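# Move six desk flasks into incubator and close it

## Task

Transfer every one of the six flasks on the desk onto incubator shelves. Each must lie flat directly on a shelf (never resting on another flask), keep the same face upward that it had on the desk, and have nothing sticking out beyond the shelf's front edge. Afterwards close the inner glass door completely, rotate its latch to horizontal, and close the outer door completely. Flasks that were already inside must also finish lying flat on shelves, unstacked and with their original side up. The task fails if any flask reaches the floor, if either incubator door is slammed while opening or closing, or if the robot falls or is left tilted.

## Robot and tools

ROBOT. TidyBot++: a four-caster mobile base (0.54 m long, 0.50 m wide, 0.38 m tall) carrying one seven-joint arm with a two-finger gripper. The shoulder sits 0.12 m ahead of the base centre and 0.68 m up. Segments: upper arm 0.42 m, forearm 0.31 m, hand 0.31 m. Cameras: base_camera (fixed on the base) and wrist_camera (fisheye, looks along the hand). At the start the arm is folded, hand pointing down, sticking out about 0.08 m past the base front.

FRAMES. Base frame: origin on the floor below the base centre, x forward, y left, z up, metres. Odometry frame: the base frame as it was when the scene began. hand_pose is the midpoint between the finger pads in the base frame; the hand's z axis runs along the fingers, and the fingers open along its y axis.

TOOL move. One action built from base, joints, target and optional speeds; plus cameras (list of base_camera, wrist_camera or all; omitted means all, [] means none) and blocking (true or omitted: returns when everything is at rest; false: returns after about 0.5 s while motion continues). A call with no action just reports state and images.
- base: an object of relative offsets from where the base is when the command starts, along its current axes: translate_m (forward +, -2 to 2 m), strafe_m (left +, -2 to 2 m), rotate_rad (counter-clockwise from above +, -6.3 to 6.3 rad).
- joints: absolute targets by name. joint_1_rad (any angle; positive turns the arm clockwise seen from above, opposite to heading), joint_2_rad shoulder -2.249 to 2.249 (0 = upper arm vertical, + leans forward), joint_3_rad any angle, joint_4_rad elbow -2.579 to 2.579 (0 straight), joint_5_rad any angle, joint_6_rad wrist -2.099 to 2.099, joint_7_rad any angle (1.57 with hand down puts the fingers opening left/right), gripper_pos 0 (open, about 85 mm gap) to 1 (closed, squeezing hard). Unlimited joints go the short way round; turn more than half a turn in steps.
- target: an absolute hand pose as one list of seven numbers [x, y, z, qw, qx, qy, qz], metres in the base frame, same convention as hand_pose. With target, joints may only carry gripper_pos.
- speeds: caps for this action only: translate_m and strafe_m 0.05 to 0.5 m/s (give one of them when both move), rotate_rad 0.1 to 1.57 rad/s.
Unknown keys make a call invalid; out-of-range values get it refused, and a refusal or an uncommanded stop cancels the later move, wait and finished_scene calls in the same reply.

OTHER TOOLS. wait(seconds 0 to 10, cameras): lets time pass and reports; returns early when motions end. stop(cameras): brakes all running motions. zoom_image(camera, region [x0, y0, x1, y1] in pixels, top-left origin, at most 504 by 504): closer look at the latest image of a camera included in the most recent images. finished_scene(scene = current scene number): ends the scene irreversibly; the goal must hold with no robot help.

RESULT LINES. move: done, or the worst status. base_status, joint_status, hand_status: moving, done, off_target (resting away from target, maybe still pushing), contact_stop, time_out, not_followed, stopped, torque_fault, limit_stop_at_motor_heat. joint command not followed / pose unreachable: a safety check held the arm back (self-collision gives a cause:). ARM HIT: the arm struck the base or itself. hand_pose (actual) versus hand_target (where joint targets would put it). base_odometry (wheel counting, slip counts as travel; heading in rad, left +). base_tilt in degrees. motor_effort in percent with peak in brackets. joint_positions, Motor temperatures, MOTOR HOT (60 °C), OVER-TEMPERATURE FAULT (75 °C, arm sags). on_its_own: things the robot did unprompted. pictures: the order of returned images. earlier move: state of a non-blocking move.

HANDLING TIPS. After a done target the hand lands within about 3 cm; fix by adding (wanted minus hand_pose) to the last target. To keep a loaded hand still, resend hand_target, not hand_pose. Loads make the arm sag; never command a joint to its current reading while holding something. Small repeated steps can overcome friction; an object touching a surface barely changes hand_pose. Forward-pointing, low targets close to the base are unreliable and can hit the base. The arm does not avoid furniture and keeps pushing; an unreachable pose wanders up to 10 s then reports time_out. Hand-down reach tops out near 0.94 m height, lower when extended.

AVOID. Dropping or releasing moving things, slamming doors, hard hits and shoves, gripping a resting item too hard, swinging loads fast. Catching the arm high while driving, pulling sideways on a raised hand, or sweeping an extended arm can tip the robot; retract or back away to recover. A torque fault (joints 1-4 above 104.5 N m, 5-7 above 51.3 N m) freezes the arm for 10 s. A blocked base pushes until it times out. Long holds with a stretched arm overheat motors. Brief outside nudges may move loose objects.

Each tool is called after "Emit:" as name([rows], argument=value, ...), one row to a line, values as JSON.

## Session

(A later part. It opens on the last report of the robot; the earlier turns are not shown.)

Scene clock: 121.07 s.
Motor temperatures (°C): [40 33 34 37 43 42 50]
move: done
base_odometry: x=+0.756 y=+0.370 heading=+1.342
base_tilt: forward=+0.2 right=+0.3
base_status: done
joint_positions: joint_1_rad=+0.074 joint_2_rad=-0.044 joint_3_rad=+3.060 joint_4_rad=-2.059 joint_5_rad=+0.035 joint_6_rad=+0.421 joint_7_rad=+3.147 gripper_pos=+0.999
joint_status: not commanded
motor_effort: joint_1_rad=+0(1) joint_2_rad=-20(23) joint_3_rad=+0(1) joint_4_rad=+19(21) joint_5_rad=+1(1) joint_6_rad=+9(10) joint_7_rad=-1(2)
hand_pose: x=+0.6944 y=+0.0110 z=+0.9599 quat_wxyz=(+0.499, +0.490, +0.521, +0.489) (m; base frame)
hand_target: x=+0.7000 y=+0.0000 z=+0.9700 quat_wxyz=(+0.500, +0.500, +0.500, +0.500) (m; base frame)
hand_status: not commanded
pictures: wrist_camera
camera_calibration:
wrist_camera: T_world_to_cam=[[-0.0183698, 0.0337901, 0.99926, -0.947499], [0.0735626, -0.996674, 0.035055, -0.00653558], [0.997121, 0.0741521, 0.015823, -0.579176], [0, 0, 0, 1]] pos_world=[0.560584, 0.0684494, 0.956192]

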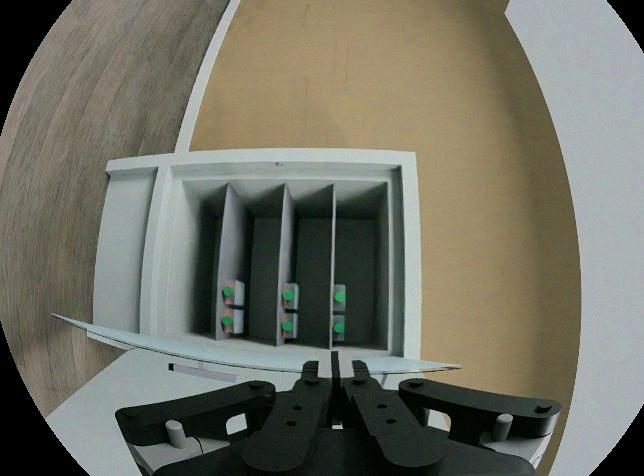

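Emit:
move(base={"rotate_rad": 1.798}, target=[0.55, 0.0, 1.1, 0.0, 0.866, 0.0, 0.5], cameras=[])

Emit:
move(base={"translate_m": 0.75, "strafe_m": -0.1}, joints={"gripper_pos": 0}, cameras=["wrist_camera","base_camera"])

Scene clock: 124.30 s.
Motor temperatures (°C): [40 33 34 37 43 42 50]
move: done
base_odometry: x=+0.756 y=+0.370 heading=+3.140
base_tilt: forward=+0.2 right=+0.3
base_status: done
joint_positions: joint_1_rad=+0.002 joint_2_rad=-0.238 joint_3_rad=+3.128 joint_4_rad=-1.293 joint_5_rad=+0.035 joint_6_rad=-1.035 joint_7_rad=+1.619 gripper_pos=+0.999
joint_status: not commanded
motor_effort: joint_1_rad=+0(3) joint_2_rad=-12(23) joint_3_rad=+1(4) joint_4_rad=+18(21) joint_5_rad=+0(2) joint_6_rad=+8(9) joint_7_rad=-1(2)
hand_pose: x=+0.5633 y=-0.0015 z=+1.0913 quat_wxyz=(+0.028, +0.864, +0.027, +0.501) (m; base frame)
hand_target: x=+0.5500 y=+0.0000 z=+1.1000 quat_wxyz=(+0.000, +0.866, +0.000, +0.500) (m; base frame)
hand_status: done (0.016 m and 4.4 deg from the pose sent, 0.202 m and 96.0 deg at the start)
pictures: none
No camera images: "cameras" was empty.

Scene clock: 127.10 s.
Motor temperatures (°C): [40 33 34 37 43 42 50]
move: done
base_odometry: x=+0.006 y=+0.471 heading=+3.140
base_tilt: forward=+0.2 right=+0.3
base_status: done
joint_positions: joint_1_rad=+0.002 joint_2_rad=-0.243 joint_3_rad=+3.128 joint_4_rad=-1.293 joint_5_rad=+0.035 joint_6_rad=-1.039 joint_7_rad=+1.617 gripper_pos=+0.000
joint_status: all done
motor_effort: joint_1_rad=+0(1) joint_2_rad=-11(16) joint_3_rad=+1(1) joint_4_rad=+18(20) joint_5_rad=+0(2) joint_6_rad=+8(9) joint_7_rad=+0(2)
hand_pose: x=+0.5605 y=-0.0017 z=+1.0928 quat_wxyz=(+0.028, +0.864, +0.026, +0.502) (m; base frame)
hand_target: x=+0.5500 y=+0.0000 z=+1.1000 quat_wxyz=(+0.000, +0.866, +0.000, +0.500) (m; base frame)
hand_status: not commanded
pictures: base_camera, wrist_camera
camera_calibration:
wrist_camera: T_world_to_cam=[[-0.0217573, -0.995871, 0.0881296, -0.0864978], [-0.44938, -0.0690021, -0.890672, 1.29233], [0.893076, -0.0589823, -0.446023, 0.115977], [0, 0, 0, 1]] pos_world=[0.475287, 0.00987315, 1.21039]

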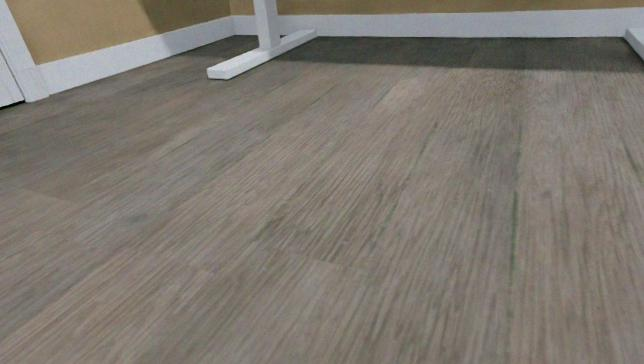

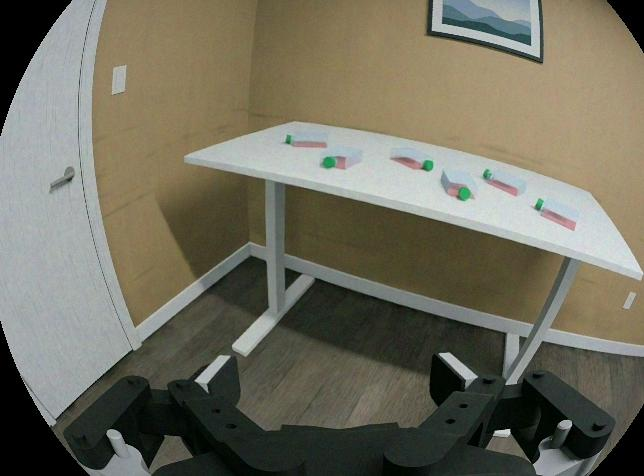

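Emit:
move(base={"rotate_rad": -0.44}, target=[0.55, 0.0, 1.1, 0.0, 0.866, 0.0, 0.5], cameras=[])

Emit:
move(base={"translate_m": 0.3, "strafe_m": 0.2}, cameras=["wrist_camera","base_camera"])

Scene clock: 129.40 s.
Motor temperatures (°C): [40 33 34 37 43 42 50]
move: done
base_odometry: x=+0.006 y=+0.471 heading=+2.701
base_tilt: forward=+0.2 right=+0.3
base_status: done
joint_positions: joint_1_rad=+0.000 joint_2_rad=-0.243 joint_3_rad=+3.139 joint_4_rad=-1.293 joint_5_rad=+0.035 joint_6_rad=-1.039 joint_7_rad=+1.617 gripper_pos=+0.000
joint_status: not commanded
motor_effort: joint_1_rad=+0(2) joint_2_rad=-11(13) joint_3_rad=+1(3) joint_4_rad=+18(19) joint_5_rad=+1(2) joint_6_rad=+8(8) joint_7_rad=-1(2)
hand_pose: x=+0.5606 y=-0.0069 z=+1.0928 quat_wxyz=(+0.029, +0.864, +0.021, +0.502) (m; base frame)
hand_target: x=+0.5500 y=+0.0000 z=+1.1000 quat_wxyz=(+0.000, +0.866, +0.000, +0.500) (m; base frame)
hand_status: done (0.015 m and 4.1 deg from the pose sent, 0.013 m and 4.3 deg at the start)
pictures: none
No camera images: "cameras" was empty.

Scene clock: 131.40 s.
Motor temperatures (°C): [40 33 34 37 43 42 50]
move: done
base_odometry: x=-0.351 y=+0.418 heading=+2.701
base_tilt: forward=+0.2 right=+0.3
base_status: done
joint_positions: joint_1_rad=+0.000 joint_2_rad=-0.244 joint_3_rad=+3.140 joint_4_rad=-1.292 joint_5_rad=+0.035 joint_6_rad=-1.040 joint_7_rad=+1.617 gripper_pos=+0.000
joint_status: not commanded
motor_effort: joint_1_rad=+0(1) joint_2_rad=-12(16) joint_3_rad=+0(2) joint_4_rad=+19(19) joint_5_rad=+1(2) joint_6_rad=+8(8) joint_7_rad=-1(2)
hand_pose: x=+0.5603 y=-0.0068 z=+1.0929 quat_wxyz=(+0.029, +0.864, +0.021, +0.502) (m; base frame)
hand_target: x=+0.5500 y=+0.0000 z=+1.1000 quat_wxyz=(+0.000, +0.866, +0.000, +0.500) (m; base frame)
hand_status: not commanded
pictures: base_camera, wrist_camera
camera_calibration:
wrist_camera: T_world_to_cam=[[-0.0309456, -0.995884, 0.0851945, -0.0832986], [-0.450049, -0.0622232, -0.890834, 1.29254], [0.892468, -0.0659091, -0.446271, 0.116443], [0, 0, 0, 1]] pos_world=[0.475205, 0.00514466, 1.2105]

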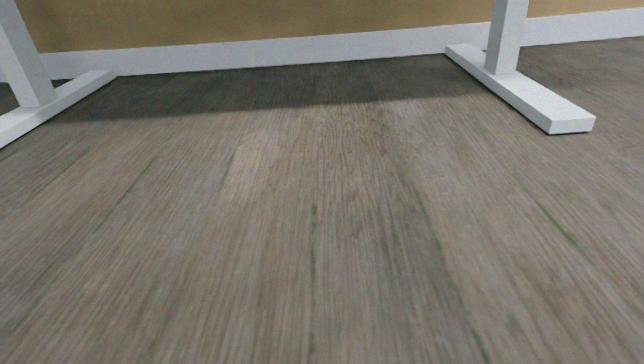

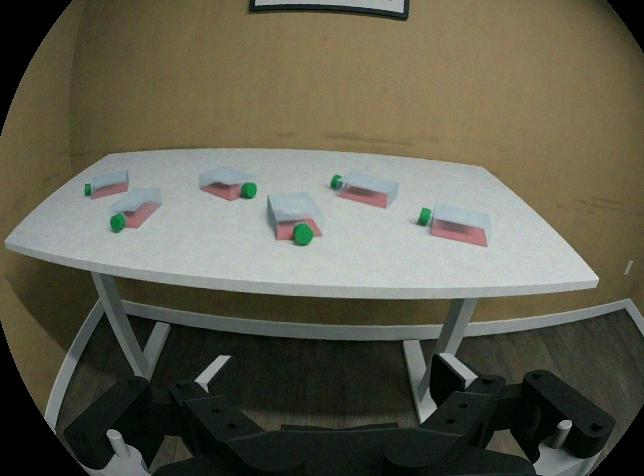

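Emit:
move(base={"translate_m": 0.2}, target=[0.665, -0.007, 1.01, -0.0698, 0.8575, 0.1208, 0.4951], cameras=["wrist_camera"])

Scene clock: 134.60 s.
Motor temperatures (°C): [40 33 34 37 43 42 50]
move: done
base_odometry: x=-0.532 y=+0.504 heading=+2.701
base_tilt: forward=+0.2 right=+0.3
base_status: done
joint_positions: joint_1_rad=+0.058 joint_2_rad=-0.014 joint_3_rad=+3.316 joint_4_rad=-1.385 joint_5_rad=-0.559 joint_6_rad=-0.932 joint_7_rad=+2.240 gripper_pos=+0.000
joint_status: not commanded
motor_effort: joint_1_rad=+0(1) joint_2_rad=-22(29) joint_3_rad=+0(1) joint_4_rad=+20(22) joint_5_rad=-3(4) joint_6_rad=+6(8) joint_7_rad=-1(2)
hand_pose: x=+0.6639 y=+0.0084 z=+0.9941 quat_wxyz=(-0.073, +0.870, +0.131, +0.470) (m; base frame)
hand_target: x=+0.6650 y=-0.0070 z=+1.0100 quat_wxyz=(-0.070, +0.858, +0.121, +0.495) (m; base frame)
hand_status: done (0.022 m and 3.5 deg from the pose sent, 0.134 m and 16.1 deg at the start)
pictures: wrist_camera
camera_calibration:
wrist_camera: T_world_to_cam=[[0.26073, -0.965327, 0.0128214, -0.17846], [-0.484099, -0.14222, -0.863378, 1.24811], [0.835265, 0.218902, -0.504395, 0.074309], [0, 0, 0, 1]] pos_world=[0.58867, -0.0110328, 1.11736]

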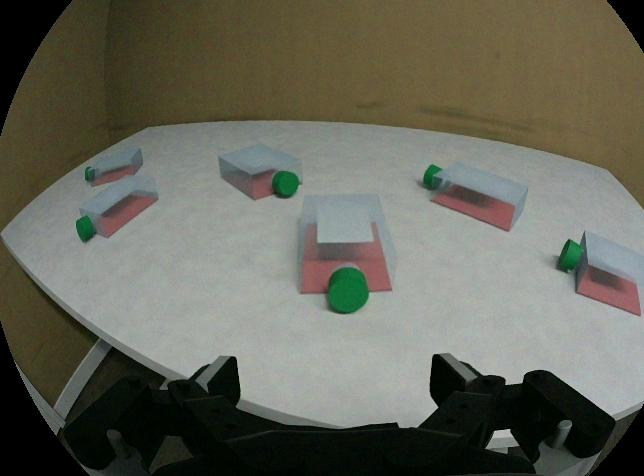

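Emit:
move(target=[0.712, 0.0, 0.956, -0.0698, 0.8575, 0.1208, 0.4951], cameras=["wrist_camera"])

Scene clock: 136.20 s.
Motor temperatures (°C): [40 33 34 37 43 42 50]
move: done
base_odometry: x=-0.532 y=+0.504 heading=+2.701
base_tilt: forward=+0.3 right=+0.3
base_status: not commanded
joint_positions: joint_1_rad=+0.159 joint_2_rad=+0.052 joint_3_rad=+3.214 joint_4_rad=-1.455 joint_5_rad=-0.627 joint_6_rad=-0.773 joint_7_rad=+2.332 gripper_pos=+0.000
joint_status: not commanded
motor_effort: joint_1_rad=-1(1) joint_2_rad=-24(27) joint_3_rad=+0(1) joint_4_rad=+19(21) joint_5_rad=-4(4) joint_6_rad=+6(6) joint_7_rad=-1(2)
hand_pose: x=+0.7037 y=-0.0045 z=+0.9601 quat_wxyz=(-0.062, +0.864, +0.120, +0.486) (m; base frame)
hand_target: x=+0.7120 y=+0.0000 z=+0.9560 quat_wxyz=(-0.070, +0.858, +0.121, +0.495) (m; base frame)
hand_status: done (0.010 m and 1.5 deg from the pose sent, 0.062 m and 3.5 deg at the start)
pictures: wrist_camera
camera_calibration:
wrist_camera: T_world_to_cam=[[0.231177, -0.972597, 0.0247315, -0.191515], [-0.457547, -0.131118, -0.879465, 1.23302], [0.858608, 0.191997, -0.47532, -0.0176893], [0, 0, 0, 1]] pos_world=[0.623628, -0.0211993, 1.08073]

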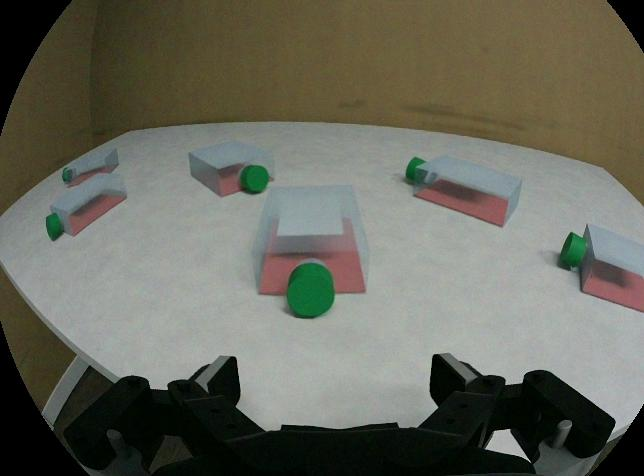

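Emit:
move(target=[0.722, 0.018, 0.936, -0.0698, 0.8575, 0.1208, 0.4951], cameras=["wrist_camera"])

Scene clock: 137.53 s.
Motor temperatures (°C): [40 33 34 37 43 42 50]
move: done
base_odometry: x=-0.532 y=+0.504 heading=+2.701
base_tilt: forward=+0.3 right=+0.3
base_status: not commanded
joint_positions: joint_1_rad=+0.161 joint_2_rad=+0.061 joint_3_rad=+3.153 joint_4_rad=-1.498 joint_5_rad=-0.627 joint_6_rad=-0.682 joint_7_rad=+2.332 gripper_pos=+0.000
joint_status: not commanded
motor_effort: joint_1_rad=-1(2) joint_2_rad=-25(26) joint_3_rad=+1(2) joint_4_rad=+20(21) joint_5_rad=-3(4) joint_6_rad=+5(6) joint_7_rad=-1(1)
hand_pose: x=+0.7140 y=+0.0145 z=+0.9493 quat_wxyz=(-0.063, +0.858, +0.123, +0.495) (m; base frame)
hand_target: x=+0.7220 y=+0.0180 z=+0.9360 quat_wxyz=(-0.070, +0.858, +0.121, +0.495) (m; base frame)
hand_status: done (0.016 m and 0.9 deg from the pose sent, 0.038 m and 1.5 deg at the start)
pictures: wrist_camera
camera_calibration:
wrist_camera: T_world_to_cam=[[0.236251, -0.97125, 0.02932, -0.183093], [-0.437167, -0.133189, -0.889463, 1.22569], [0.867796, 0.197318, -0.456065, -0.0602799], [0, 0, 0, 1]] pos_world=[0.631398, -0.00268622, 1.06808]

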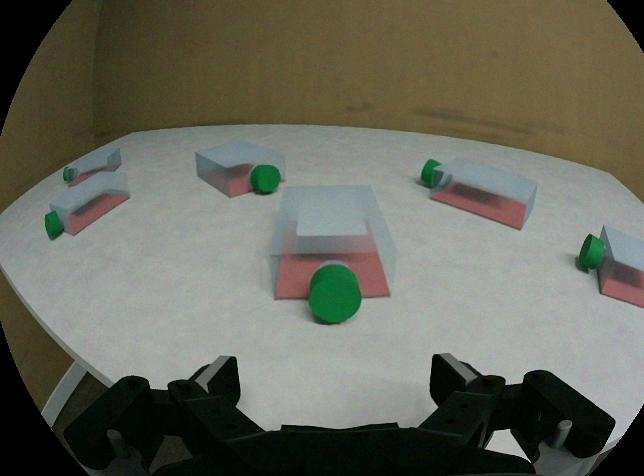

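Emit:
move(target=[0.722, 0.018, 0.925, -0.0698, 0.8575, 0.1208, 0.4951], cameras=[])

Emit:
move(base={"translate_m": 0.07, "strafe_m": 0.022}, speeds={"translate_m": 0.1}, cameras=["wrist_camera"])

Scene clock: 138.40 s.
Motor temperatures (°C): [40 33 34 37 43 42 50]
move: done
base_odometry: x=-0.532 y=+0.504 heading=+2.701
base_tilt: forward=+0.2 right=+0.3
base_status: not commanded
joint_positions: joint_1_rad=+0.164 joint_2_rad=+0.064 joint_3_rad=+3.149 joint_4_rad=-1.533 joint_5_rad=-0.647 joint_6_rad=-0.654 joint_7_rad=+2.360 gripper_pos=+0.000
joint_status: not commanded
motor_effort: joint_1_rad=+0(1) joint_2_rad=-25(26) joint_3_rad=+0(1) joint_4_rad=+20(21) joint_5_rad=-3(4) joint_6_rad=+5(6) joint_7_rad=+0(1)
hand_pose: x=+0.7142 y=+0.0139 z=+0.9361 quat_wxyz=(-0.062, +0.859, +0.123, +0.493) (m; base frame)
hand_target: x=+0.7220 y=+0.0180 z=+0.9250 quat_wxyz=(-0.070, +0.858, +0.121, +0.495) (m; base frame)
hand_status: done (0.014 m and 1.0 deg from the pose sent, 0.026 m and 0.9 deg at the start)
pictures: none
No camera images: "cameras" was empty.

Scene clock: 139.63 s.
Motor temperatures (°C): [40 33 34 37 43 42 50]
move: done
base_odometry: x=-0.605 y=+0.514 heading=+2.701
base_tilt: forward=+0.2 right=+0.3
base_status: done
joint_positions: joint_1_rad=+0.166 joint_2_rad=+0.070 joint_3_rad=+3.148 joint_4_rad=-1.533 joint_5_rad=-0.647 joint_6_rad=-0.654 joint_7_rad=+2.360 gripper_pos=+0.000
joint_status: not commanded
motor_effort: joint_1_rad=+0(1) joint_2_rad=-25(27) joint_3_rad=+0(1) joint_4_rad=+19(21) joint_5_rad=-3(4) joint_6_rad=+5(6) joint_7_rad=-1(2)
hand_pose: x=+0.7159 y=+0.0135 z=+0.9323 quat_wxyz=(-0.063, +0.861, +0.122, +0.490) (m; base frame)
hand_target: x=+0.7220 y=+0.0180 z=+0.9250 quat_wxyz=(-0.070, +0.858, +0.121, +0.495) (m; base frame)
hand_status: not commanded
pictures: wrist_camera
camera_calibration:
wrist_camera: T_world_to_cam=[[0.23437, -0.971783, 0.02661, -0.18012], [-0.447353, -0.132112, -0.884546, 1.21394], [0.863103, 0.195407, -0.465693, -0.0571635], [0, 0, 0, 1]] pos_world=[0.634611, -0.00349148, 1.05196]

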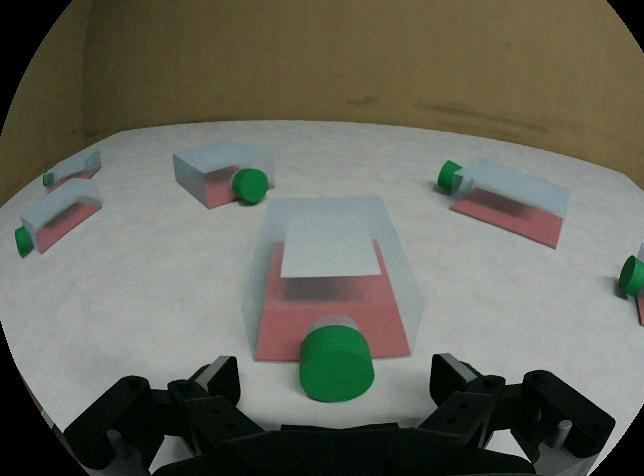

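Emit:
move(target=[0.722, 0.018, 0.931, -0.0698, 0.8575, 0.1208, 0.4951], base={"translate_m": 0.008, "strafe_m": 0.002}, cameras=["wrist_camera"])

Emit:
move(joints={"gripper_pos": 0.8}, cameras=["wrist_camera"])

Scene clock: 141.43 s.
Motor temperatures (°C): [40 33 34 37 43 42 50]
move: done
base_odometry: x=-0.613 y=+0.515 heading=+2.701
base_tilt: forward=+0.2 right=+0.3
base_status: done
joint_positions: joint_1_rad=+0.166 joint_2_rad=+0.074 joint_3_rad=+3.148 joint_4_rad=-1.533 joint_5_rad=-0.647 joint_6_rad=-0.654 joint_7_rad=+2.360 gripper_pos=+0.000
joint_status: not commanded
motor_effort: joint_1_rad=-1(2) joint_2_rad=-25(30) joint_3_rad=+0(1) joint_4_rad=+20(21) joint_5_rad=-3(3) joint_6_rad=+5(6) joint_7_rad=-1(2)
hand_pose: x=+0.7168 y=+0.0133 z=+0.9302 quat_wxyz=(-0.063, +0.862, +0.122, +0.489) (m; base frame)
hand_target: x=+0.7220 y=+0.0180 z=+0.9310 quat_wxyz=(-0.070, +0.858, +0.121, +0.495) (m; base frame)
hand_status: done (0.007 m and 1.1 deg from the pose sent, 0.008 m and 1.0 deg at the start)
pictures: wrist_camera
camera_calibration:
wrist_camera: T_world_to_cam=[[0.234491, -0.971792, 0.025195, -0.179257], [-0.450551, -0.13161, -0.882997, 1.2132], [0.861405, 0.195703, -0.468703, -0.0548753], [0, 0, 0, 1]] pos_world=[0.635913, -0.0037918, 1.05005]

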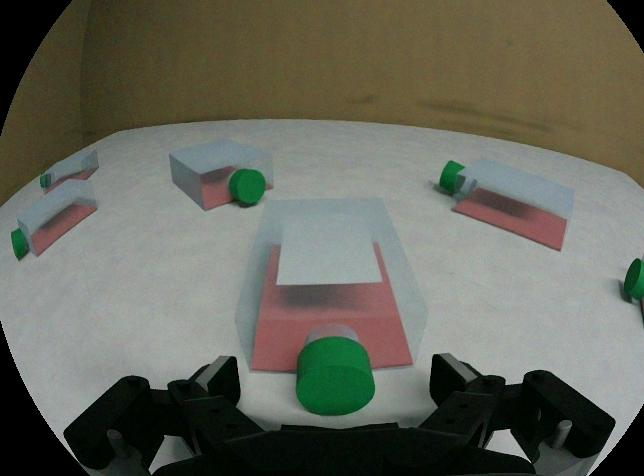

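Scene clock: 142.43 s.
Motor temperatures (°C): [40 33 34 37 43 42 50]
move: off_target
base_odometry: x=-0.613 y=+0.515 heading=+2.701
base_tilt: forward=+0.3 right=+0.3
base_status: not commanded
joint_positions: joint_1_rad=+0.166 joint_2_rad=+0.074 joint_3_rad=+3.148 joint_4_rad=-1.533 joint_5_rad=-0.647 joint_6_rad=-0.654 joint_7_rad=+2.360 gripper_pos=+0.681
joint_status: gripper_pos off_target (ended at +0.681, target +0.800)
motor_effort: joint_1_rad=+0(1) joint_2_rad=-23(26) joint_3_rad=+0(1) joint_4_rad=+18(21) joint_5_rad=-2(4) joint_6_rad=+4(6) joint_7_rad=+0(1)
hand_pose: x=+0.7169 y=+0.0133 z=+0.9302 quat_wxyz=(-0.063, +0.861, +0.122, +0.489) (m; base frame)
hand_target: x=+0.7220 y=+0.0180 z=+0.9310 quat_wxyz=(-0.070, +0.858, +0.121, +0.495) (m; base frame)
hand_status: not commanded
pictures: wrist_camera
camera_calibration:
wrist_camera: T_world_to_cam=[[0.234349, -0.971826, 0.0251866, -0.179161], [-0.45039, -0.131495, -0.883096, 1.21329], [0.861528, 0.195609, -0.468516, -0.055103], [0, 0, 0, 1]] pos_world=[0.635914, -0.00379216, 1.05015]

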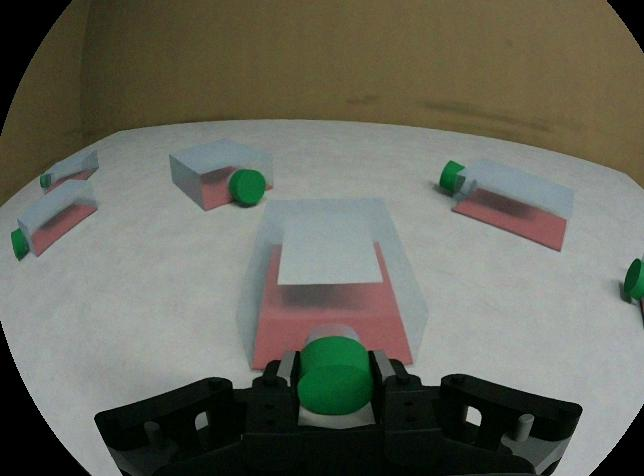

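Emit:
move(target=[0.715, 0.015, 1.06, -0.0698, 0.8575, 0.1208, 0.4951], cameras=[])

Emit:
move(base={"translate_m": -0.4}, speeds={"translate_m": 0.3}, cameras=["wrist_camera"])

Scene clock: 144.37 s.
Motor temperatures (°C): [40 33 34 37 43 42 50]
move: done
base_odometry: x=-0.613 y=+0.515 heading=+2.701
base_tilt: forward=+0.2 right=+0.3
base_status: not commanded
joint_positions: joint_1_rad=+0.166 joint_2_rad=+0.097 joint_3_rad=+3.148 joint_4_rad=-1.108 joint_5_rad=-0.527 joint_6_rad=-0.961 joint_7_rad=+2.130 gripper_pos=+0.681
joint_status: not commanded
motor_effort: joint_1_rad=-1(1) joint_2_rad=-26(29) joint_3_rad=+0(1) joint_4_rad=+20(23) joint_5_rad=-3(4) joint_6_rad=+8(8) joint_7_rad=-1(2)
hand_pose: x=+0.7123 y=+0.0286 z=+1.0711 quat_wxyz=(-0.079, +0.843, +0.133, +0.515) (m; base frame)
hand_target: x=+0.7150 y=+0.0150 z=+1.0600 quat_wxyz=(-0.070, +0.858, +0.121, +0.495) (m; base frame)
hand_status: done (0.018 m and 3.3 deg from the pose sent, 0.130 m and 1.1 deg at the start)
pictures: none
No camera images: "cameras" was empty.

Scene clock: 146.63 s.
Motor temperatures (°C): [40 33 34 37 43 42 50]
move: done
base_odometry: x=-0.251 y=+0.345 heading=+2.701
base_tilt: forward=+0.2 right=+0.3
base_status: done
joint_positions: joint_1_rad=+0.166 joint_2_rad=+0.114 joint_3_rad=+3.148 joint_4_rad=-1.107 joint_5_rad=-0.524 joint_6_rad=-0.966 joint_7_rad=+2.127 gripper_pos=+0.681
joint_status: not commanded
motor_effort: joint_1_rad=+0(2) joint_2_rad=-27(31) joint_3_rad=+0(1) joint_4_rad=+20(21) joint_5_rad=-3(5) joint_6_rad=+7(8) joint_7_rad=-1(2)
hand_pose: x=+0.7180 y=+0.0272 z=+1.0600 quat_wxyz=(-0.081, +0.849, +0.132, +0.506) (m; base frame)
hand_target: x=+0.7150 y=+0.0150 z=+1.0600 quat_wxyz=(-0.070, +0.858, +0.121, +0.495) (m; base frame)
hand_status: not commanded
pictures: wrist_camera
camera_calibration:
wrist_camera: T_world_to_cam=[[0.268487, -0.963246, 0.00847094, -0.176267], [-0.411246, -0.122571, -0.903246, 1.32323], [0.871086, 0.239026, -0.429039, -0.0479781], [0, 0, 0, 1]] pos_world=[0.633291, 0.00386885, 1.17611]

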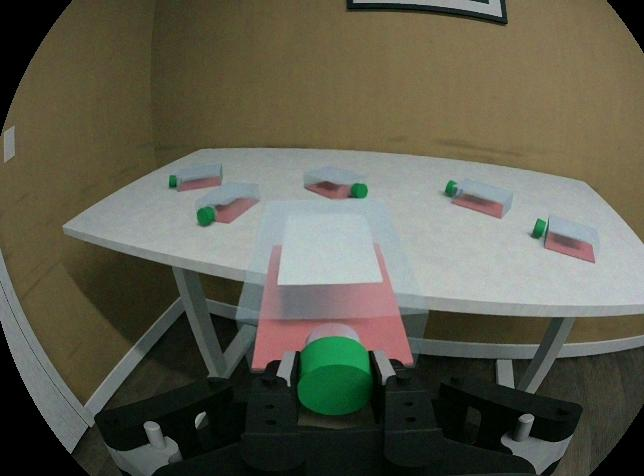

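Emit:
move(base={"rotate_rad": -1.361}, speeds={"rotate_rad": 0.8}, cameras=[])

Emit:
move(base={"translate_m": 0.45, "strafe_m": -0.738}, target=[0.70, 0.0, 1.04, 0.0, 0.8526, 0.0, 0.5225], cameras=["wrist_camera","base_camera"])

Scene clock: 149.37 s.
Motor temperatures (°C): [40 33 34 37 43 42 50]
move: done
base_odometry: x=-0.251 y=+0.345 heading=+1.340
base_tilt: forward=+0.2 right=+0.3
base_status: done
joint_positions: joint_1_rad=+0.175 joint_2_rad=+0.114 joint_3_rad=+3.148 joint_4_rad=-1.107 joint_5_rad=-0.518 joint_6_rad=-0.968 joint_7_rad=+2.127 gripper_pos=+0.681
joint_status: not commanded
motor_effort: joint_1_rad=+0(3) joint_2_rad=-27(28) joint_3_rad=+1(3) joint_4_rad=+19(21) joint_5_rad=-3(5) joint_6_rad=+7(8) joint_7_rad=-1(1)
hand_pose: x=+0.7181 y=+0.0205 z=+1.0590 quat_wxyz=(-0.077, +0.850, +0.128, +0.505) (m; base frame)
hand_target: x=+0.7150 y=+0.0150 z=+1.0600 quat_wxyz=(-0.070, +0.858, +0.121, +0.495) (m; base frame)
hand_status: not commanded
pictures: none
No camera images: "cameras" was empty.

Scene clock: 152.43 s.
Motor temperatures (°C): [40 33 34 37 43 42 50]
move: done
base_odometry: x=+0.570 y=+0.614 heading=+1.340
base_tilt: forward=+0.2 right=+0.3
base_status: done
joint_positions: joint_1_rad=-0.008 joint_2_rad=+0.021 joint_3_rad=+3.150 joint_4_rad=-1.302 joint_5_rad=-0.056 joint_6_rad=-0.762 joint_7_rad=+1.624 gripper_pos=+0.681
joint_status: not commanded
motor_effort: joint_1_rad=-1(2) joint_2_rad=-24(27) joint_3_rad=+0(2) joint_4_rad=+20(22) joint_5_rad=+0(3) joint_6_rad=+8(9) joint_7_rad=-1(2)
hand_pose: x=+0.7037 y=+0.0134 z=+1.0270 quat_wxyz=(-0.014, +0.863, +0.015, +0.505) (m; base frame)
hand_target: x=+0.7000 y=+0.0000 z=+1.0400 quat_wxyz=(+0.000, +0.853, +0.000, +0.523) (m; base frame)
hand_status: done (0.019 m and 3.3 deg from the pose sent, 0.033 m and 17.3 deg at the start)
pictures: base_camera, wrist_camera
camera_calibration:
wrist_camera: T_world_to_cam=[[0.000859269, -0.999981, 0.00605951, 0.00581494], [-0.445195, -0.00580843, -0.895415, 1.30022], [0.895433, -0.00192826, -0.445192, -0.0436586], [0, 0, 0, 1]] pos_world=[0.617939, 0.0132829, 1.14476]

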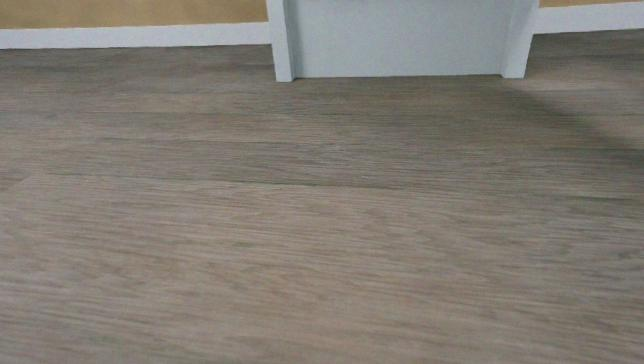

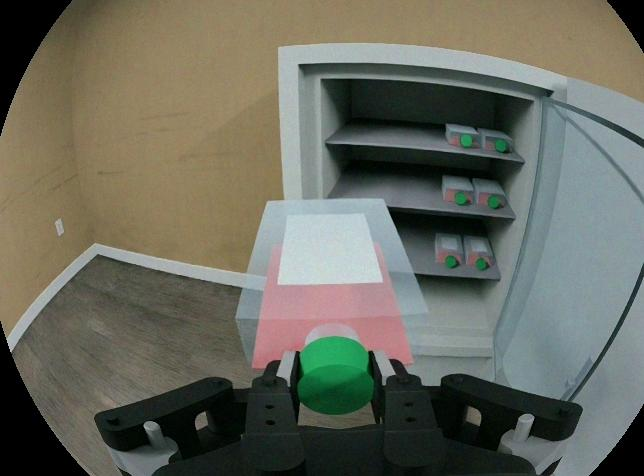

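Emit:
move(base={"rotate_rad": -0.075}, cameras=["wrist_camera","base_camera"])

Scene clock: 153.53 s.
Motor temperatures (°C): [40 33 34 37 43 42 50]
move: done
base_odometry: x=+0.570 y=+0.614 heading=+1.265
base_tilt: forward=+0.2 right=+0.3
base_status: done
joint_positions: joint_1_rad=-0.012 joint_2_rad=+0.021 joint_3_rad=+3.160 joint_4_rad=-1.302 joint_5_rad=-0.050 joint_6_rad=-0.762 joint_7_rad=+1.623 gripper_pos=+0.681
joint_status: not commanded
motor_effort: joint_1_rad=+0(3) joint_2_rad=-24(25) joint_3_rad=+0(3) joint_4_rad=+20(21) joint_5_rad=+0(2) joint_6_rad=+8(9) joint_7_rad=+0(1)
hand_pose: x=+0.7039 y=+0.0087 z=+1.0270 quat_wxyz=(-0.009, +0.863, +0.013, +0.505) (m; base frame)
hand_target: x=+0.7000 y=+0.0000 z=+1.0400 quat_wxyz=(+0.000, +0.853, +0.000, +0.523) (m; base frame)
hand_status: not commanded
pictures: base_camera, wrist_camera
camera_calibration:
wrist_camera: T_world_to_cam=[[-0.00669261, -0.999911, 0.011524, 0.000910739], [-0.445164, -0.00734013, -0.895419, 1.3002], [0.895424, -0.0111227, -0.445075, -0.0439425], [0, 0, 0, 1]] pos_world=[0.618154, 0.00996552, 1.14465]

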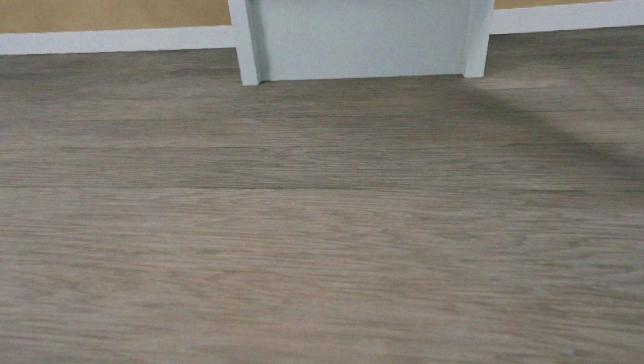

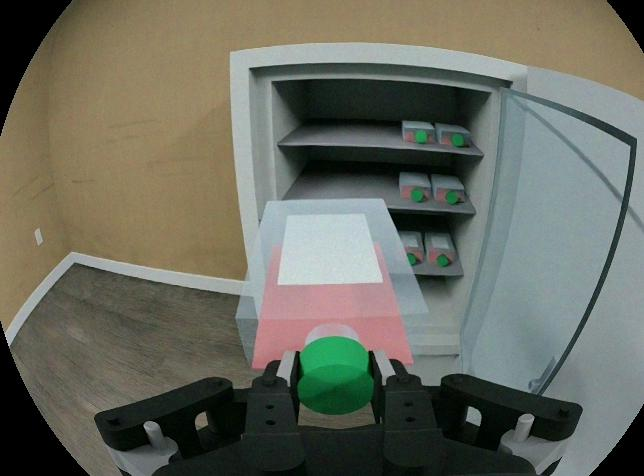

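Emit:
move(base={"translate_m": 0.3, "strafe_m": 0.06}, speeds={"translate_m": 0.3}, target=[0.70, 0.0, 0.66, 0.0, 0.8526, 0.0, 0.5225], cameras=["wrist_camera"])

Scene clock: 156.70 s.
Motor temperatures (°C): [40 33 34 37 43 42 50]
move: done
base_odometry: x=+0.604 y=+0.918 heading=+1.264
base_tilt: forward=+0.2 right=+0.3
base_status: done
joint_positions: joint_1_rad=-0.012 joint_2_rad=+0.340 joint_3_rad=+3.160 joint_4_rad=-2.245 joint_5_rad=-0.041 joint_6_rad=+0.546 joint_7_rad=+1.606 gripper_pos=+0.681
joint_status: not commanded
motor_effort: joint_1_rad=+0(1) joint_2_rad=-29(34) joint_3_rad=+0(1) joint_4_rad=+14(23) joint_5_rad=+0(1) joint_6_rad=+9(9) joint_7_rad=-1(2)
hand_pose: x=+0.7032 y=-0.0084 z=+0.6712 quat_wxyz=(+0.013, +0.852, -0.006, +0.524) (m; base frame)
hand_target: x=+0.7000 y=+0.0000 z=+0.6600 quat_wxyz=(+0.000, +0.853, +0.000, +0.523) (m; base frame)
hand_status: done (0.014 m and 1.7 deg from the pose sent, 0.367 m and 3.0 deg at the start)
pictures: wrist_camera
camera_calibration:
wrist_camera: T_world_to_cam=[[-0.0635613, -0.997579, 0.0281998, 0.0167187], [-0.404985, -0.0000424699, -0.914323, 0.965668], [0.912111, -0.0695361, -0.404002, -0.241616], [0, 0, 0, 1]] pos_world=[0.612525, -0.0000818117, 0.784848]

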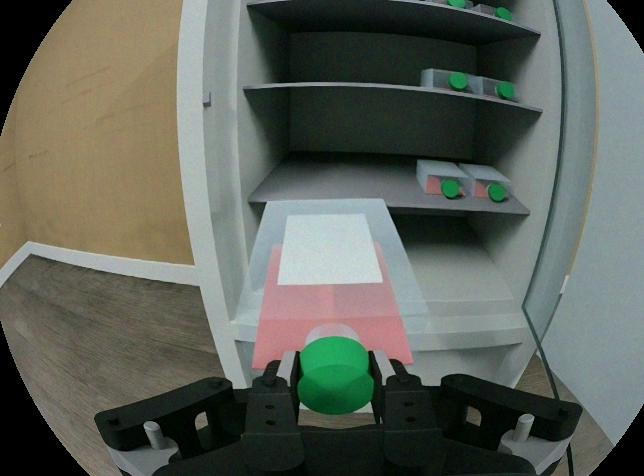

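Emit:
move(base={"rotate_rad": -0.02}, cameras=[])

Emit:
move(base={"strafe_m": 0.06, "translate_m": 0.1}, target=[0.70, 0.0, 0.648, 0.0, 0.8526, 0.0, 0.5225], speeds={"translate_m": 0.2}, cameras=["wrist_camera","base_camera"])

Scene clock: 157.77 s.
Motor temperatures (°C): [40 33 34 37 43 42 50]
move: done
base_odometry: x=+0.604 y=+0.918 heading=+1.245
base_tilt: forward=+0.2 right=+0.3
base_status: done
joint_positions: joint_1_rad=-0.008 joint_2_rad=+0.340 joint_3_rad=+3.160 joint_4_rad=-2.245 joint_5_rad=-0.039 joint_6_rad=+0.547 joint_7_rad=+1.605 gripper_pos=+0.681
joint_status: not commanded
motor_effort: joint_1_rad=+0(4) joint_2_rad=-29(29) joint_3_rad=+0(3) joint_4_rad=+14(14) joint_5_rad=+0(1) joint_6_rad=+9(9) joint_7_rad=-1(1)
hand_pose: x=+0.7034 y=-0.0102 z=+0.6713 quat_wxyz=(+0.014, +0.851, -0.007, +0.524) (m; base frame)
hand_target: x=+0.7000 y=+0.0000 z=+0.6600 quat_wxyz=(+0.000, +0.853, +0.000, +0.523) (m; base frame)
hand_status: not commanded
pictures: none
No camera images: "cameras" was empty.

Scene clock: 159.10 s.
Motor temperatures (°C): [40 33 34 37 43 42 50]
move: done
base_odometry: x=+0.579 y=+1.032 heading=+1.244
base_tilt: forward=+0.3 right=+0.3
base_status: done
joint_positions: joint_1_rad=-0.008 joint_2_rad=+0.379 joint_3_rad=+3.160 joint_4_rad=-2.263 joint_5_rad=-0.039 joint_6_rad=+0.600 joint_7_rad=+1.605 gripper_pos=+0.681
joint_status: not commanded
motor_effort: joint_1_rad=-1(2) joint_2_rad=-29(30) joint_3_rad=+0(1) joint_4_rad=+13(14) joint_5_rad=+0(1) joint_6_rad=+9(9) joint_7_rad=-1(2)
hand_pose: x=+0.7025 y=-0.0107 z=+0.6554 quat_wxyz=(+0.015, +0.853, -0.006, +0.522) (m; base frame)
hand_target: x=+0.7000 y=+0.0000 z=+0.6480 quat_wxyz=(+0.000, +0.853, +0.000, +0.522) (m; base frame)
hand_status: done (0.013 m and 1.9 deg from the pose sent, 0.026 m and 1.8 deg at the start)
pictures: base_camera, wrist_camera
camera_calibration:
wrist_camera: T_world_to_cam=[[-0.0661184, -0.997298, 0.0320099, 0.0140718], [-0.408019, -0.00225266, -0.912971, 0.952175], [0.910576, -0.0734248, -0.406768, -0.244676], [0, 0, 0, 1]] pos_world=[0.612232, -0.00178659, 0.769332]

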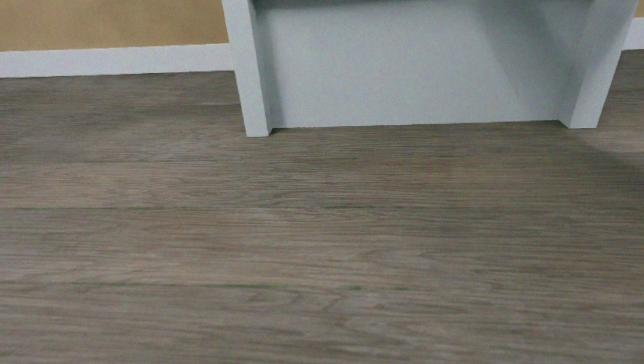

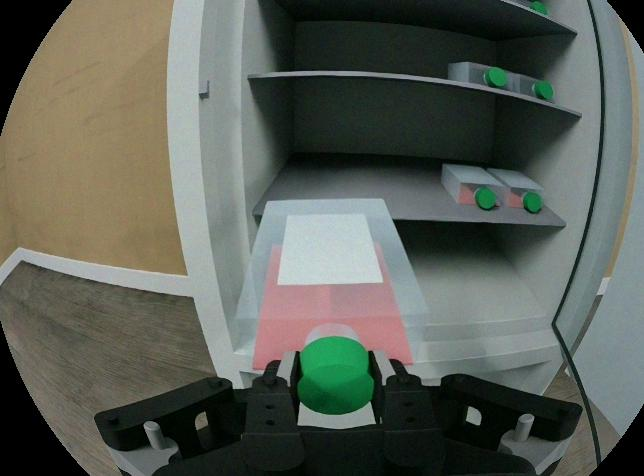

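Emit:
move(base={"translate_m": 0.25, "strafe_m": 0.006}, speeds={"translate_m": 0.15}, cameras=["wrist_camera"])

Emit:
move(base={"translate_m": 0.1}, speeds={"translate_m": 0.08}, cameras=["wrist_camera"])

Scene clock: 161.93 s.
Motor temperatures (°C): [40 33 34 37 43 42 50]
move: done
base_odometry: x=+0.653 y=+1.271 heading=+1.244
base_tilt: forward=+0.2 right=+0.3
base_status: done
joint_positions: joint_1_rad=-0.008 joint_2_rad=+0.382 joint_3_rad=+3.160 joint_4_rad=-2.265 joint_5_rad=-0.039 joint_6_rad=+0.600 joint_7_rad=+1.605 gripper_pos=+0.681
joint_status: not commanded
motor_effort: joint_1_rad=+0(2) joint_2_rad=-29(31) joint_3_rad=+0(1) joint_4_rad=+12(14) joint_5_rad=+1(1) joint_6_rad=+9(9) joint_7_rad=+0(2)
hand_pose: x=+0.7017 y=-0.0107 z=+0.6527 quat_wxyz=(+0.015, +0.854, -0.006, +0.520) (m; base frame)
hand_target: x=+0.7000 y=+0.0000 z=+0.6480 quat_wxyz=(+0.000, +0.853, +0.000, +0.522) (m; base frame)
hand_status: not commanded
pictures: wrist_camera
camera_calibration:
wrist_camera: T_world_to_cam=[[-0.065963, -0.997298, 0.0323293, 0.0137831], [-0.412436, -0.00225194, -0.910984, 0.951212], [0.908595, -0.073425, -0.411174, -0.240715], [0, 0, 0, 1]] pos_world=[0.611936, -0.00178659, 0.767117]

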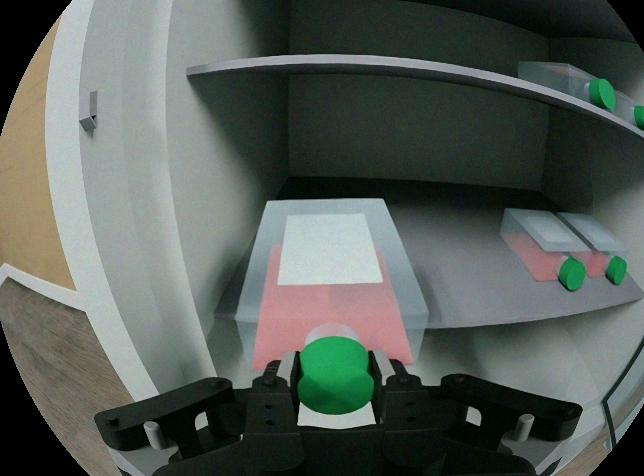

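Scene clock: 163.70 s.
Motor temperatures (°C): [40 33 34 37 43 42 50]
move: done
base_odometry: x=+0.685 y=+1.366 heading=+1.245
base_tilt: forward=+0.3 right=+0.3
base_status: done
joint_positions: joint_1_rad=-0.008 joint_2_rad=+0.384 joint_3_rad=+3.160 joint_4_rad=-2.266 joint_5_rad=-0.039 joint_6_rad=+0.600 joint_7_rad=+1.605 gripper_pos=+0.681
joint_status: not commanded
motor_effort: joint_1_rad=+0(1) joint_2_rad=-29(31) joint_3_rad=+0(1) joint_4_rad=+12(14) joint_5_rad=+1(1) joint_6_rad=+9(9) joint_7_rad=-1(1)
hand_pose: x=+0.7012 y=-0.0107 z=+0.6513 quat_wxyz=(+0.015, +0.855, -0.006, +0.519) (m; base frame)
hand_target: x=+0.7000 y=+0.0000 z=+0.6480 quat_wxyz=(+0.000, +0.853, +0.000, +0.522) (m; base frame)
hand_status: not commanded
pictures: wrist_camera
camera_calibration:
wrist_camera: T_world_to_cam=[[-0.0658774, -0.997298, 0.0325033, 0.0136201], [-0.414845, -0.00225155, -0.909889, 0.950757], [0.907504, -0.073425, -0.413576, -0.238483], [0, 0, 0, 1]] pos_world=[0.611738, -0.00178659, 0.76601]

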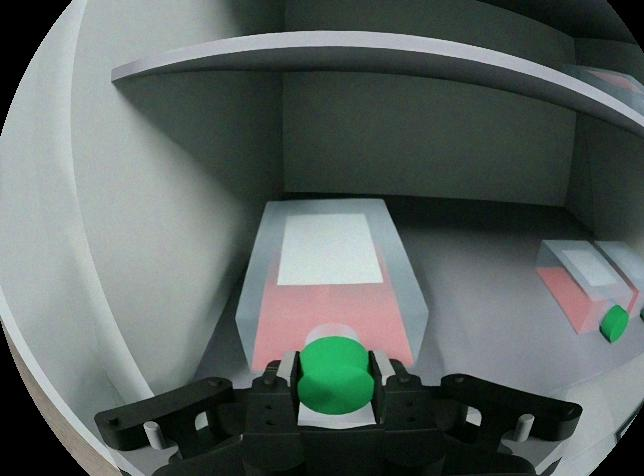

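Emit:
move(base={"translate_m": 0.03}, speeds={"translate_m": 0.08}, cameras=[])

Emit:
move(target=[0.70, 0.0, 0.622, 0.0, 0.857, 0.0, 0.515], cameras=["wrist_camera"])

Scene clock: 164.93 s.
Motor temperatures (°C): [40 33 34 37 43 42 50]
move: done
base_odometry: x=+0.695 y=+1.395 heading=+1.245
base_tilt: forward=+0.3 right=+0.3
base_status: done
joint_positions: joint_1_rad=-0.008 joint_2_rad=+0.384 joint_3_rad=+3.160 joint_4_rad=-2.267 joint_5_rad=-0.039 joint_6_rad=+0.601 joint_7_rad=+1.605 gripper_pos=+0.681
joint_status: not commanded
motor_effort: joint_1_rad=+0(1) joint_2_rad=-29(31) joint_3_rad=+0(1) joint_4_rad=+12(14) joint_5_rad=+0(1) joint_6_rad=+9(9) joint_7_rad=-1(1)
hand_pose: x=+0.7009 y=-0.0107 z=+0.6508 quat_wxyz=(+0.015, +0.855, -0.006, +0.519) (m; base frame)
hand_target: x=+0.7000 y=+0.0000 z=+0.6480 quat_wxyz=(+0.000, +0.853, +0.000, +0.522) (m; base frame)
hand_status: not commanded
pictures: none
No camera images: "cameras" was empty.

Scene clock: 166.00 s.
Motor temperatures (°C): [40 33 34 37 43 42 50]
move: done
base_odometry: x=+0.695 y=+1.395 heading=+1.245
base_tilt: forward=+0.2 right=+0.3
base_status: not commanded
joint_positions: joint_1_rad=-0.008 joint_2_rad=+0.446 joint_3_rad=+3.160 joint_4_rad=-2.272 joint_5_rad=-0.039 joint_6_rad=+0.657 joint_7_rad=+1.605 gripper_pos=+0.681
joint_status: not commanded
motor_effort: joint_1_rad=-1(1) joint_2_rad=-30(32) joint_3_rad=+0(1) joint_4_rad=+12(13) joint_5_rad=+1(1) joint_6_rad=+8(9) joint_7_rad=-1(2)
hand_pose: x=+0.7045 y=-0.0113 z=+0.6282 quat_wxyz=(+0.017, +0.858, -0.006, +0.514) (m; base frame)
hand_target: x=+0.7000 y=+0.0000 z=+0.6220 quat_wxyz=(+0.000, +0.857, +0.000, +0.515) (m; base frame)
hand_status: done (0.014 m and 2.0 deg from the pose sent, 0.031 m and 2.0 deg at the start)
pictures: wrist_camera
camera_calibration:
wrist_camera: T_world_to_cam=[[-0.0661026, -0.997157, 0.0361816, 0.0119507], [-0.425166, -0.0046568, -0.905104, 0.935231], [0.902699, -0.0752129, -0.423649, -0.241421], [0, 0, 0, 1]] pos_world=[0.616348, -0.00188609, 0.743771]

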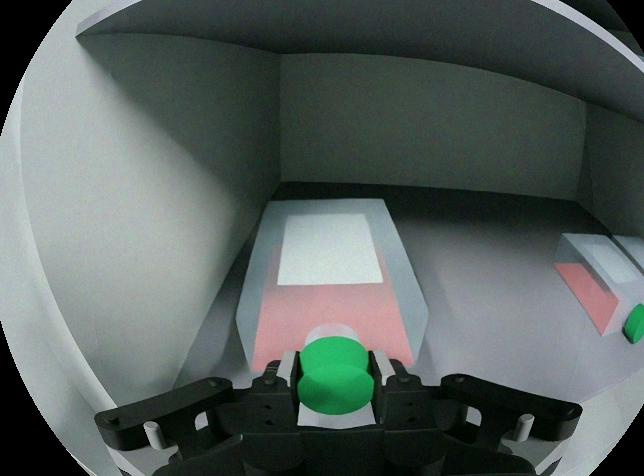

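Emit:
move(target=[0.70, 0.0, 0.612, 0.0, 0.857, 0.0, 0.515], cameras=[])

Emit:
move(target=[0.70, 0.0, 0.605, 0.0, 0.857, 0.0, 0.515], cameras=["wrist_camera"])

Scene clock: 166.83 s.
Motor temperatures (°C): [40 33 34 37 43 42 50]
move: done
base_odometry: x=+0.695 y=+1.395 heading=+1.245
base_tilt: forward=+0.3 right=+0.3
base_status: not commanded
joint_positions: joint_1_rad=-0.008 joint_2_rad=+0.472 joint_3_rad=+3.160 joint_4_rad=-2.278 joint_5_rad=-0.039 joint_6_rad=+0.697 joint_7_rad=+1.605 gripper_pos=+0.681
joint_status: not commanded
motor_effort: joint_1_rad=+0(1) joint_2_rad=-31(32) joint_3_rad=+0(0) joint_4_rad=+10(12) joint_5_rad=-1(1) joint_6_rad=+9(9) joint_7_rad=+0(1)
hand_pose: x=+0.7060 y=-0.0116 z=+0.6213 quat_wxyz=(+0.018, +0.856, -0.005, +0.517) (m; base frame)
hand_target: x=+0.7000 y=+0.0000 z=+0.6120 quat_wxyz=(+0.000, +0.857, +0.000, +0.515) (m; base frame)
hand_status: done (0.016 m and 2.1 deg from the pose sent, 0.020 m and 2.0 deg at the start)
pictures: none
No camera images: "cameras" was empty.

Scene clock: 167.50 s.
Motor temperatures (°C): [40 33 34 37 43 42 50]
move: done
base_odometry: x=+0.695 y=+1.395 heading=+1.245
base_tilt: forward=+0.2 right=+0.3
base_status: not commanded
joint_positions: joint_1_rad=-0.008 joint_2_rad=+0.492 joint_3_rad=+3.160 joint_4_rad=-2.283 joint_5_rad=-0.039 joint_6_rad=+0.723 joint_7_rad=+1.605 gripper_pos=+0.681
joint_status: not commanded
motor_effort: joint_1_rad=-1(1) joint_2_rad=-31(32) joint_3_rad=+0(1) joint_4_rad=+11(12) joint_5_rad=+0(1) joint_6_rad=+9(9) joint_7_rad=-1(1)
hand_pose: x=+0.7064 y=-0.0118 z=+0.6150 quat_wxyz=(+0.018, +0.855, -0.005, +0.518) (m; base frame)
hand_target: x=+0.7000 y=+0.0000 z=+0.6050 quat_wxyz=(+0.000, +0.857, +0.000, +0.515) (m; base frame)
hand_status: done (0.017 m and 2.2 deg from the pose sent, 0.021 m and 2.1 deg at the start)
pictures: wrist_camera
camera_calibration:
wrist_camera: T_world_to_cam=[[-0.0669632, -0.997004, 0.0387059, 0.0110064], [-0.417154, -0.00726389, -0.908807, 0.920709], [0.906365, -0.077003, -0.415418, -0.256439], [0, 0, 0, 1]] pos_world=[0.617242, -0.00208521, 0.729791]

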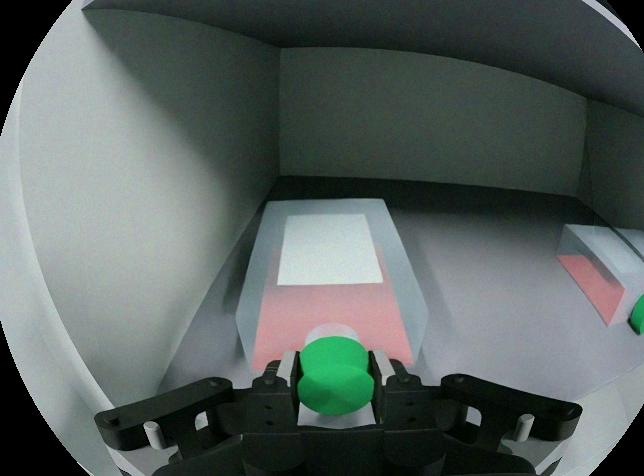

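Emit:
move(target=[0.70, 0.0, 0.605, 0.0, 0.8704, 0.0, 0.4924], cameras=[])

Emit:
move(target=[0.70, 0.0, 0.600, 0.0, 0.8704, 0.0, 0.4924], cameras=[])

Emit:
move(target=[0.70, 0.0, 0.595, 0.0, 0.8704, 0.0, 0.4924], cameras=["wrist_camera"])

Scene clock: 168.40 s.
Motor temperatures (°C): [40 33 34 37 43 42 50]
move: done
base_odometry: x=+0.695 y=+1.395 heading=+1.245
base_tilt: forward=+0.2 right=+0.3
base_status: not commanded
joint_positions: joint_1_rad=-0.008 joint_2_rad=+0.486 joint_3_rad=+3.160 joint_4_rad=-2.277 joint_5_rad=-0.038 joint_6_rad=+0.651 joint_7_rad=+1.603 gripper_pos=+0.681
joint_status: not commanded
motor_effort: joint_1_rad=+0(1) joint_2_rad=-30(32) joint_3_rad=+0(1) joint_4_rad=+10(11) joint_5_rad=+1(1) joint_6_rad=+8(9) joint_7_rad=+0(1)
hand_pose: x=+0.6984 y=-0.0112 z=+0.6011 quat_wxyz=(+0.016, +0.870, -0.006, +0.492) (m; base frame)
hand_target: x=+0.7000 y=+0.0000 z=+0.6050 quat_wxyz=(+0.000, +0.870, +0.000, +0.492) (m; base frame)
hand_status: done (0.012 m and 2.0 deg from the pose sent, 0.017 m and 4.0 deg at the start)
pictures: none
No camera images: "cameras" was empty.

Scene clock: 168.93 s.
Motor temperatures (°C): [40 33 34 37 43 42 50]
move: done
base_odometry: x=+0.695 y=+1.395 heading=+1.245
base_tilt: forward=+0.2 right=+0.3
base_status: not commanded
joint_positions: joint_1_rad=-0.008 joint_2_rad=+0.487 joint_3_rad=+3.160 joint_4_rad=-2.277 joint_5_rad=-0.038 joint_6_rad=+0.652 joint_7_rad=+1.603 gripper_pos=+0.681
joint_status: not commanded
motor_effort: joint_1_rad=+0(1) joint_2_rad=-30(30) joint_3_rad=+0(1) joint_4_rad=+11(11) joint_5_rad=+0(1) joint_6_rad=+8(8) joint_7_rad=-1(2)
hand_pose: x=+0.6984 y=-0.0113 z=+0.6011 quat_wxyz=(+0.016, +0.870, -0.006, +0.492) (m; base frame)
hand_target: x=+0.7000 y=+0.0000 z=+0.6000 quat_wxyz=(+0.000, +0.870, +0.000, +0.492) (m; base frame)
hand_status: done (0.011 m and 2.0 deg from the pose sent, 0.011 m and 2.0 deg at the start)
pictures: none
No camera images: "cameras" was empty.

Scene clock: 169.47 s.
Motor temperatures (°C): [40 33 34 37 43 42 50]
move: done
base_odometry: x=+0.695 y=+1.395 heading=+1.245
base_tilt: forward=+0.3 right=+0.3
base_status: not commanded
joint_positions: joint_1_rad=-0.008 joint_2_rad=+0.490 joint_3_rad=+3.160 joint_4_rad=-2.277 joint_5_rad=-0.038 joint_6_rad=+0.657 joint_7_rad=+1.603 gripper_pos=+0.681
joint_status: not commanded
motor_effort: joint_1_rad=+0(1) joint_2_rad=-30(30) joint_3_rad=+0(0) joint_4_rad=+11(11) joint_5_rad=+0(1) joint_6_rad=+8(8) joint_7_rad=-1(2)
hand_pose: x=+0.6990 y=-0.0113 z=+0.6006 quat_wxyz=(+0.016, +0.870, -0.006, +0.493) (m; base frame)
hand_target: x=+0.7000 y=+0.0000 z=+0.5950 quat_wxyz=(+0.000, +0.870, +0.000, +0.492) (m; base frame)
hand_status: done (0.013 m and 2.0 deg from the pose sent, 0.013 m and 2.0 deg at the start)
pictures: wrist_camera
camera_calibration:
wrist_camera: T_world_to_cam=[[-0.0655395, -0.997141, 0.0376017, 0.0112428], [-0.469215, -0.00246029, -0.883081, 0.925549], [0.880649, -0.07552, -0.467712, -0.206288], [0, 0, 0, 1]] pos_world=[0.616685, -0.0020911, 0.720428]

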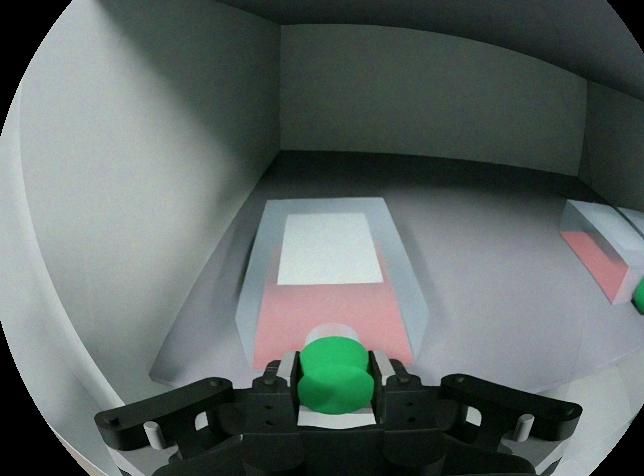

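Emit:
move(target=[0.70, 0.0, 0.612, 0.0, 0.8704, 0.0, 0.4924], base={"translate_m": 0.012}, speeds={"translate_m": 0.05}, cameras=[])

Emit:
move(target=[0.70, 0.0, 0.596, 0.0, 0.8704, 0.0, 0.4924], cameras=["wrist_camera"])

Scene clock: 170.80 s.
Motor temperatures (°C): [40 33 34 37 43 42 50]
move: done
base_odometry: x=+0.699 y=+1.406 heading=+1.245
base_tilt: forward=+0.3 right=+0.3
base_status: done
joint_positions: joint_1_rad=-0.008 joint_2_rad=+0.477 joint_3_rad=+3.160 joint_4_rad=-2.275 joint_5_rad=-0.038 joint_6_rad=+0.635 joint_7_rad=+1.603 gripper_pos=+0.681
joint_status: not commanded
motor_effort: joint_1_rad=+0(1) joint_2_rad=-31(31) joint_3_rad=+0(1) joint_4_rad=+11(11) joint_5_rad=+0(1) joint_6_rad=+8(9) joint_7_rad=-1(1)
hand_pose: x=+0.6973 y=-0.0111 z=+0.6026 quat_wxyz=(+0.016, +0.872, -0.006, +0.489) (m; base frame)
hand_target: x=+0.7000 y=+0.0000 z=+0.6120 quat_wxyz=(+0.000, +0.870, +0.000, +0.492) (m; base frame)
hand_status: done (0.015 m and 2.0 deg from the pose sent, 0.016 m and 2.0 deg at the start)
pictures: none
No camera images: "cameras" was empty.

Scene clock: 171.50 s.
Motor temperatures (°C): [40 33 34 37 43 42 50]
move: done
base_odometry: x=+0.699 y=+1.406 heading=+1.245
base_tilt: forward=+0.2 right=+0.3
base_status: not commanded
joint_positions: joint_1_rad=-0.008 joint_2_rad=+0.490 joint_3_rad=+3.160 joint_4_rad=-2.275 joint_5_rad=-0.038 joint_6_rad=+0.656 joint_7_rad=+1.603 gripper_pos=+0.681
joint_status: not commanded
motor_effort: joint_1_rad=+0(1) joint_2_rad=-30(31) joint_3_rad=+0(1) joint_4_rad=+10(11) joint_5_rad=+0(1) joint_6_rad=+8(9) joint_7_rad=-1(1)
hand_pose: x=+0.6996 y=-0.0113 z=+0.6006 quat_wxyz=(+0.016, +0.870, -0.006, +0.493) (m; base frame)
hand_target: x=+0.7000 y=+0.0000 z=+0.5960 quat_wxyz=(+0.000, +0.870, +0.000, +0.492) (m; base frame)
hand_status: done (0.012 m and 2.0 deg from the pose sent, 0.013 m and 2.0 deg at the start)
pictures: wrist_camera
camera_calibration:
wrist_camera: T_world_to_cam=[[-0.0654573, -0.997149, 0.0375393, 0.0112765], [-0.469094, -0.00245396, -0.883145, 0.925802], [0.880719, -0.0754177, -0.467596, -0.206942], [0, 0, 0, 1]] pos_world=[0.617285, -0.00209087, 0.720428]

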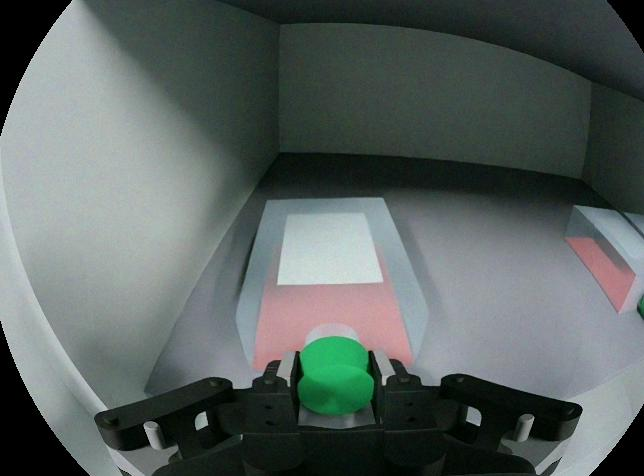

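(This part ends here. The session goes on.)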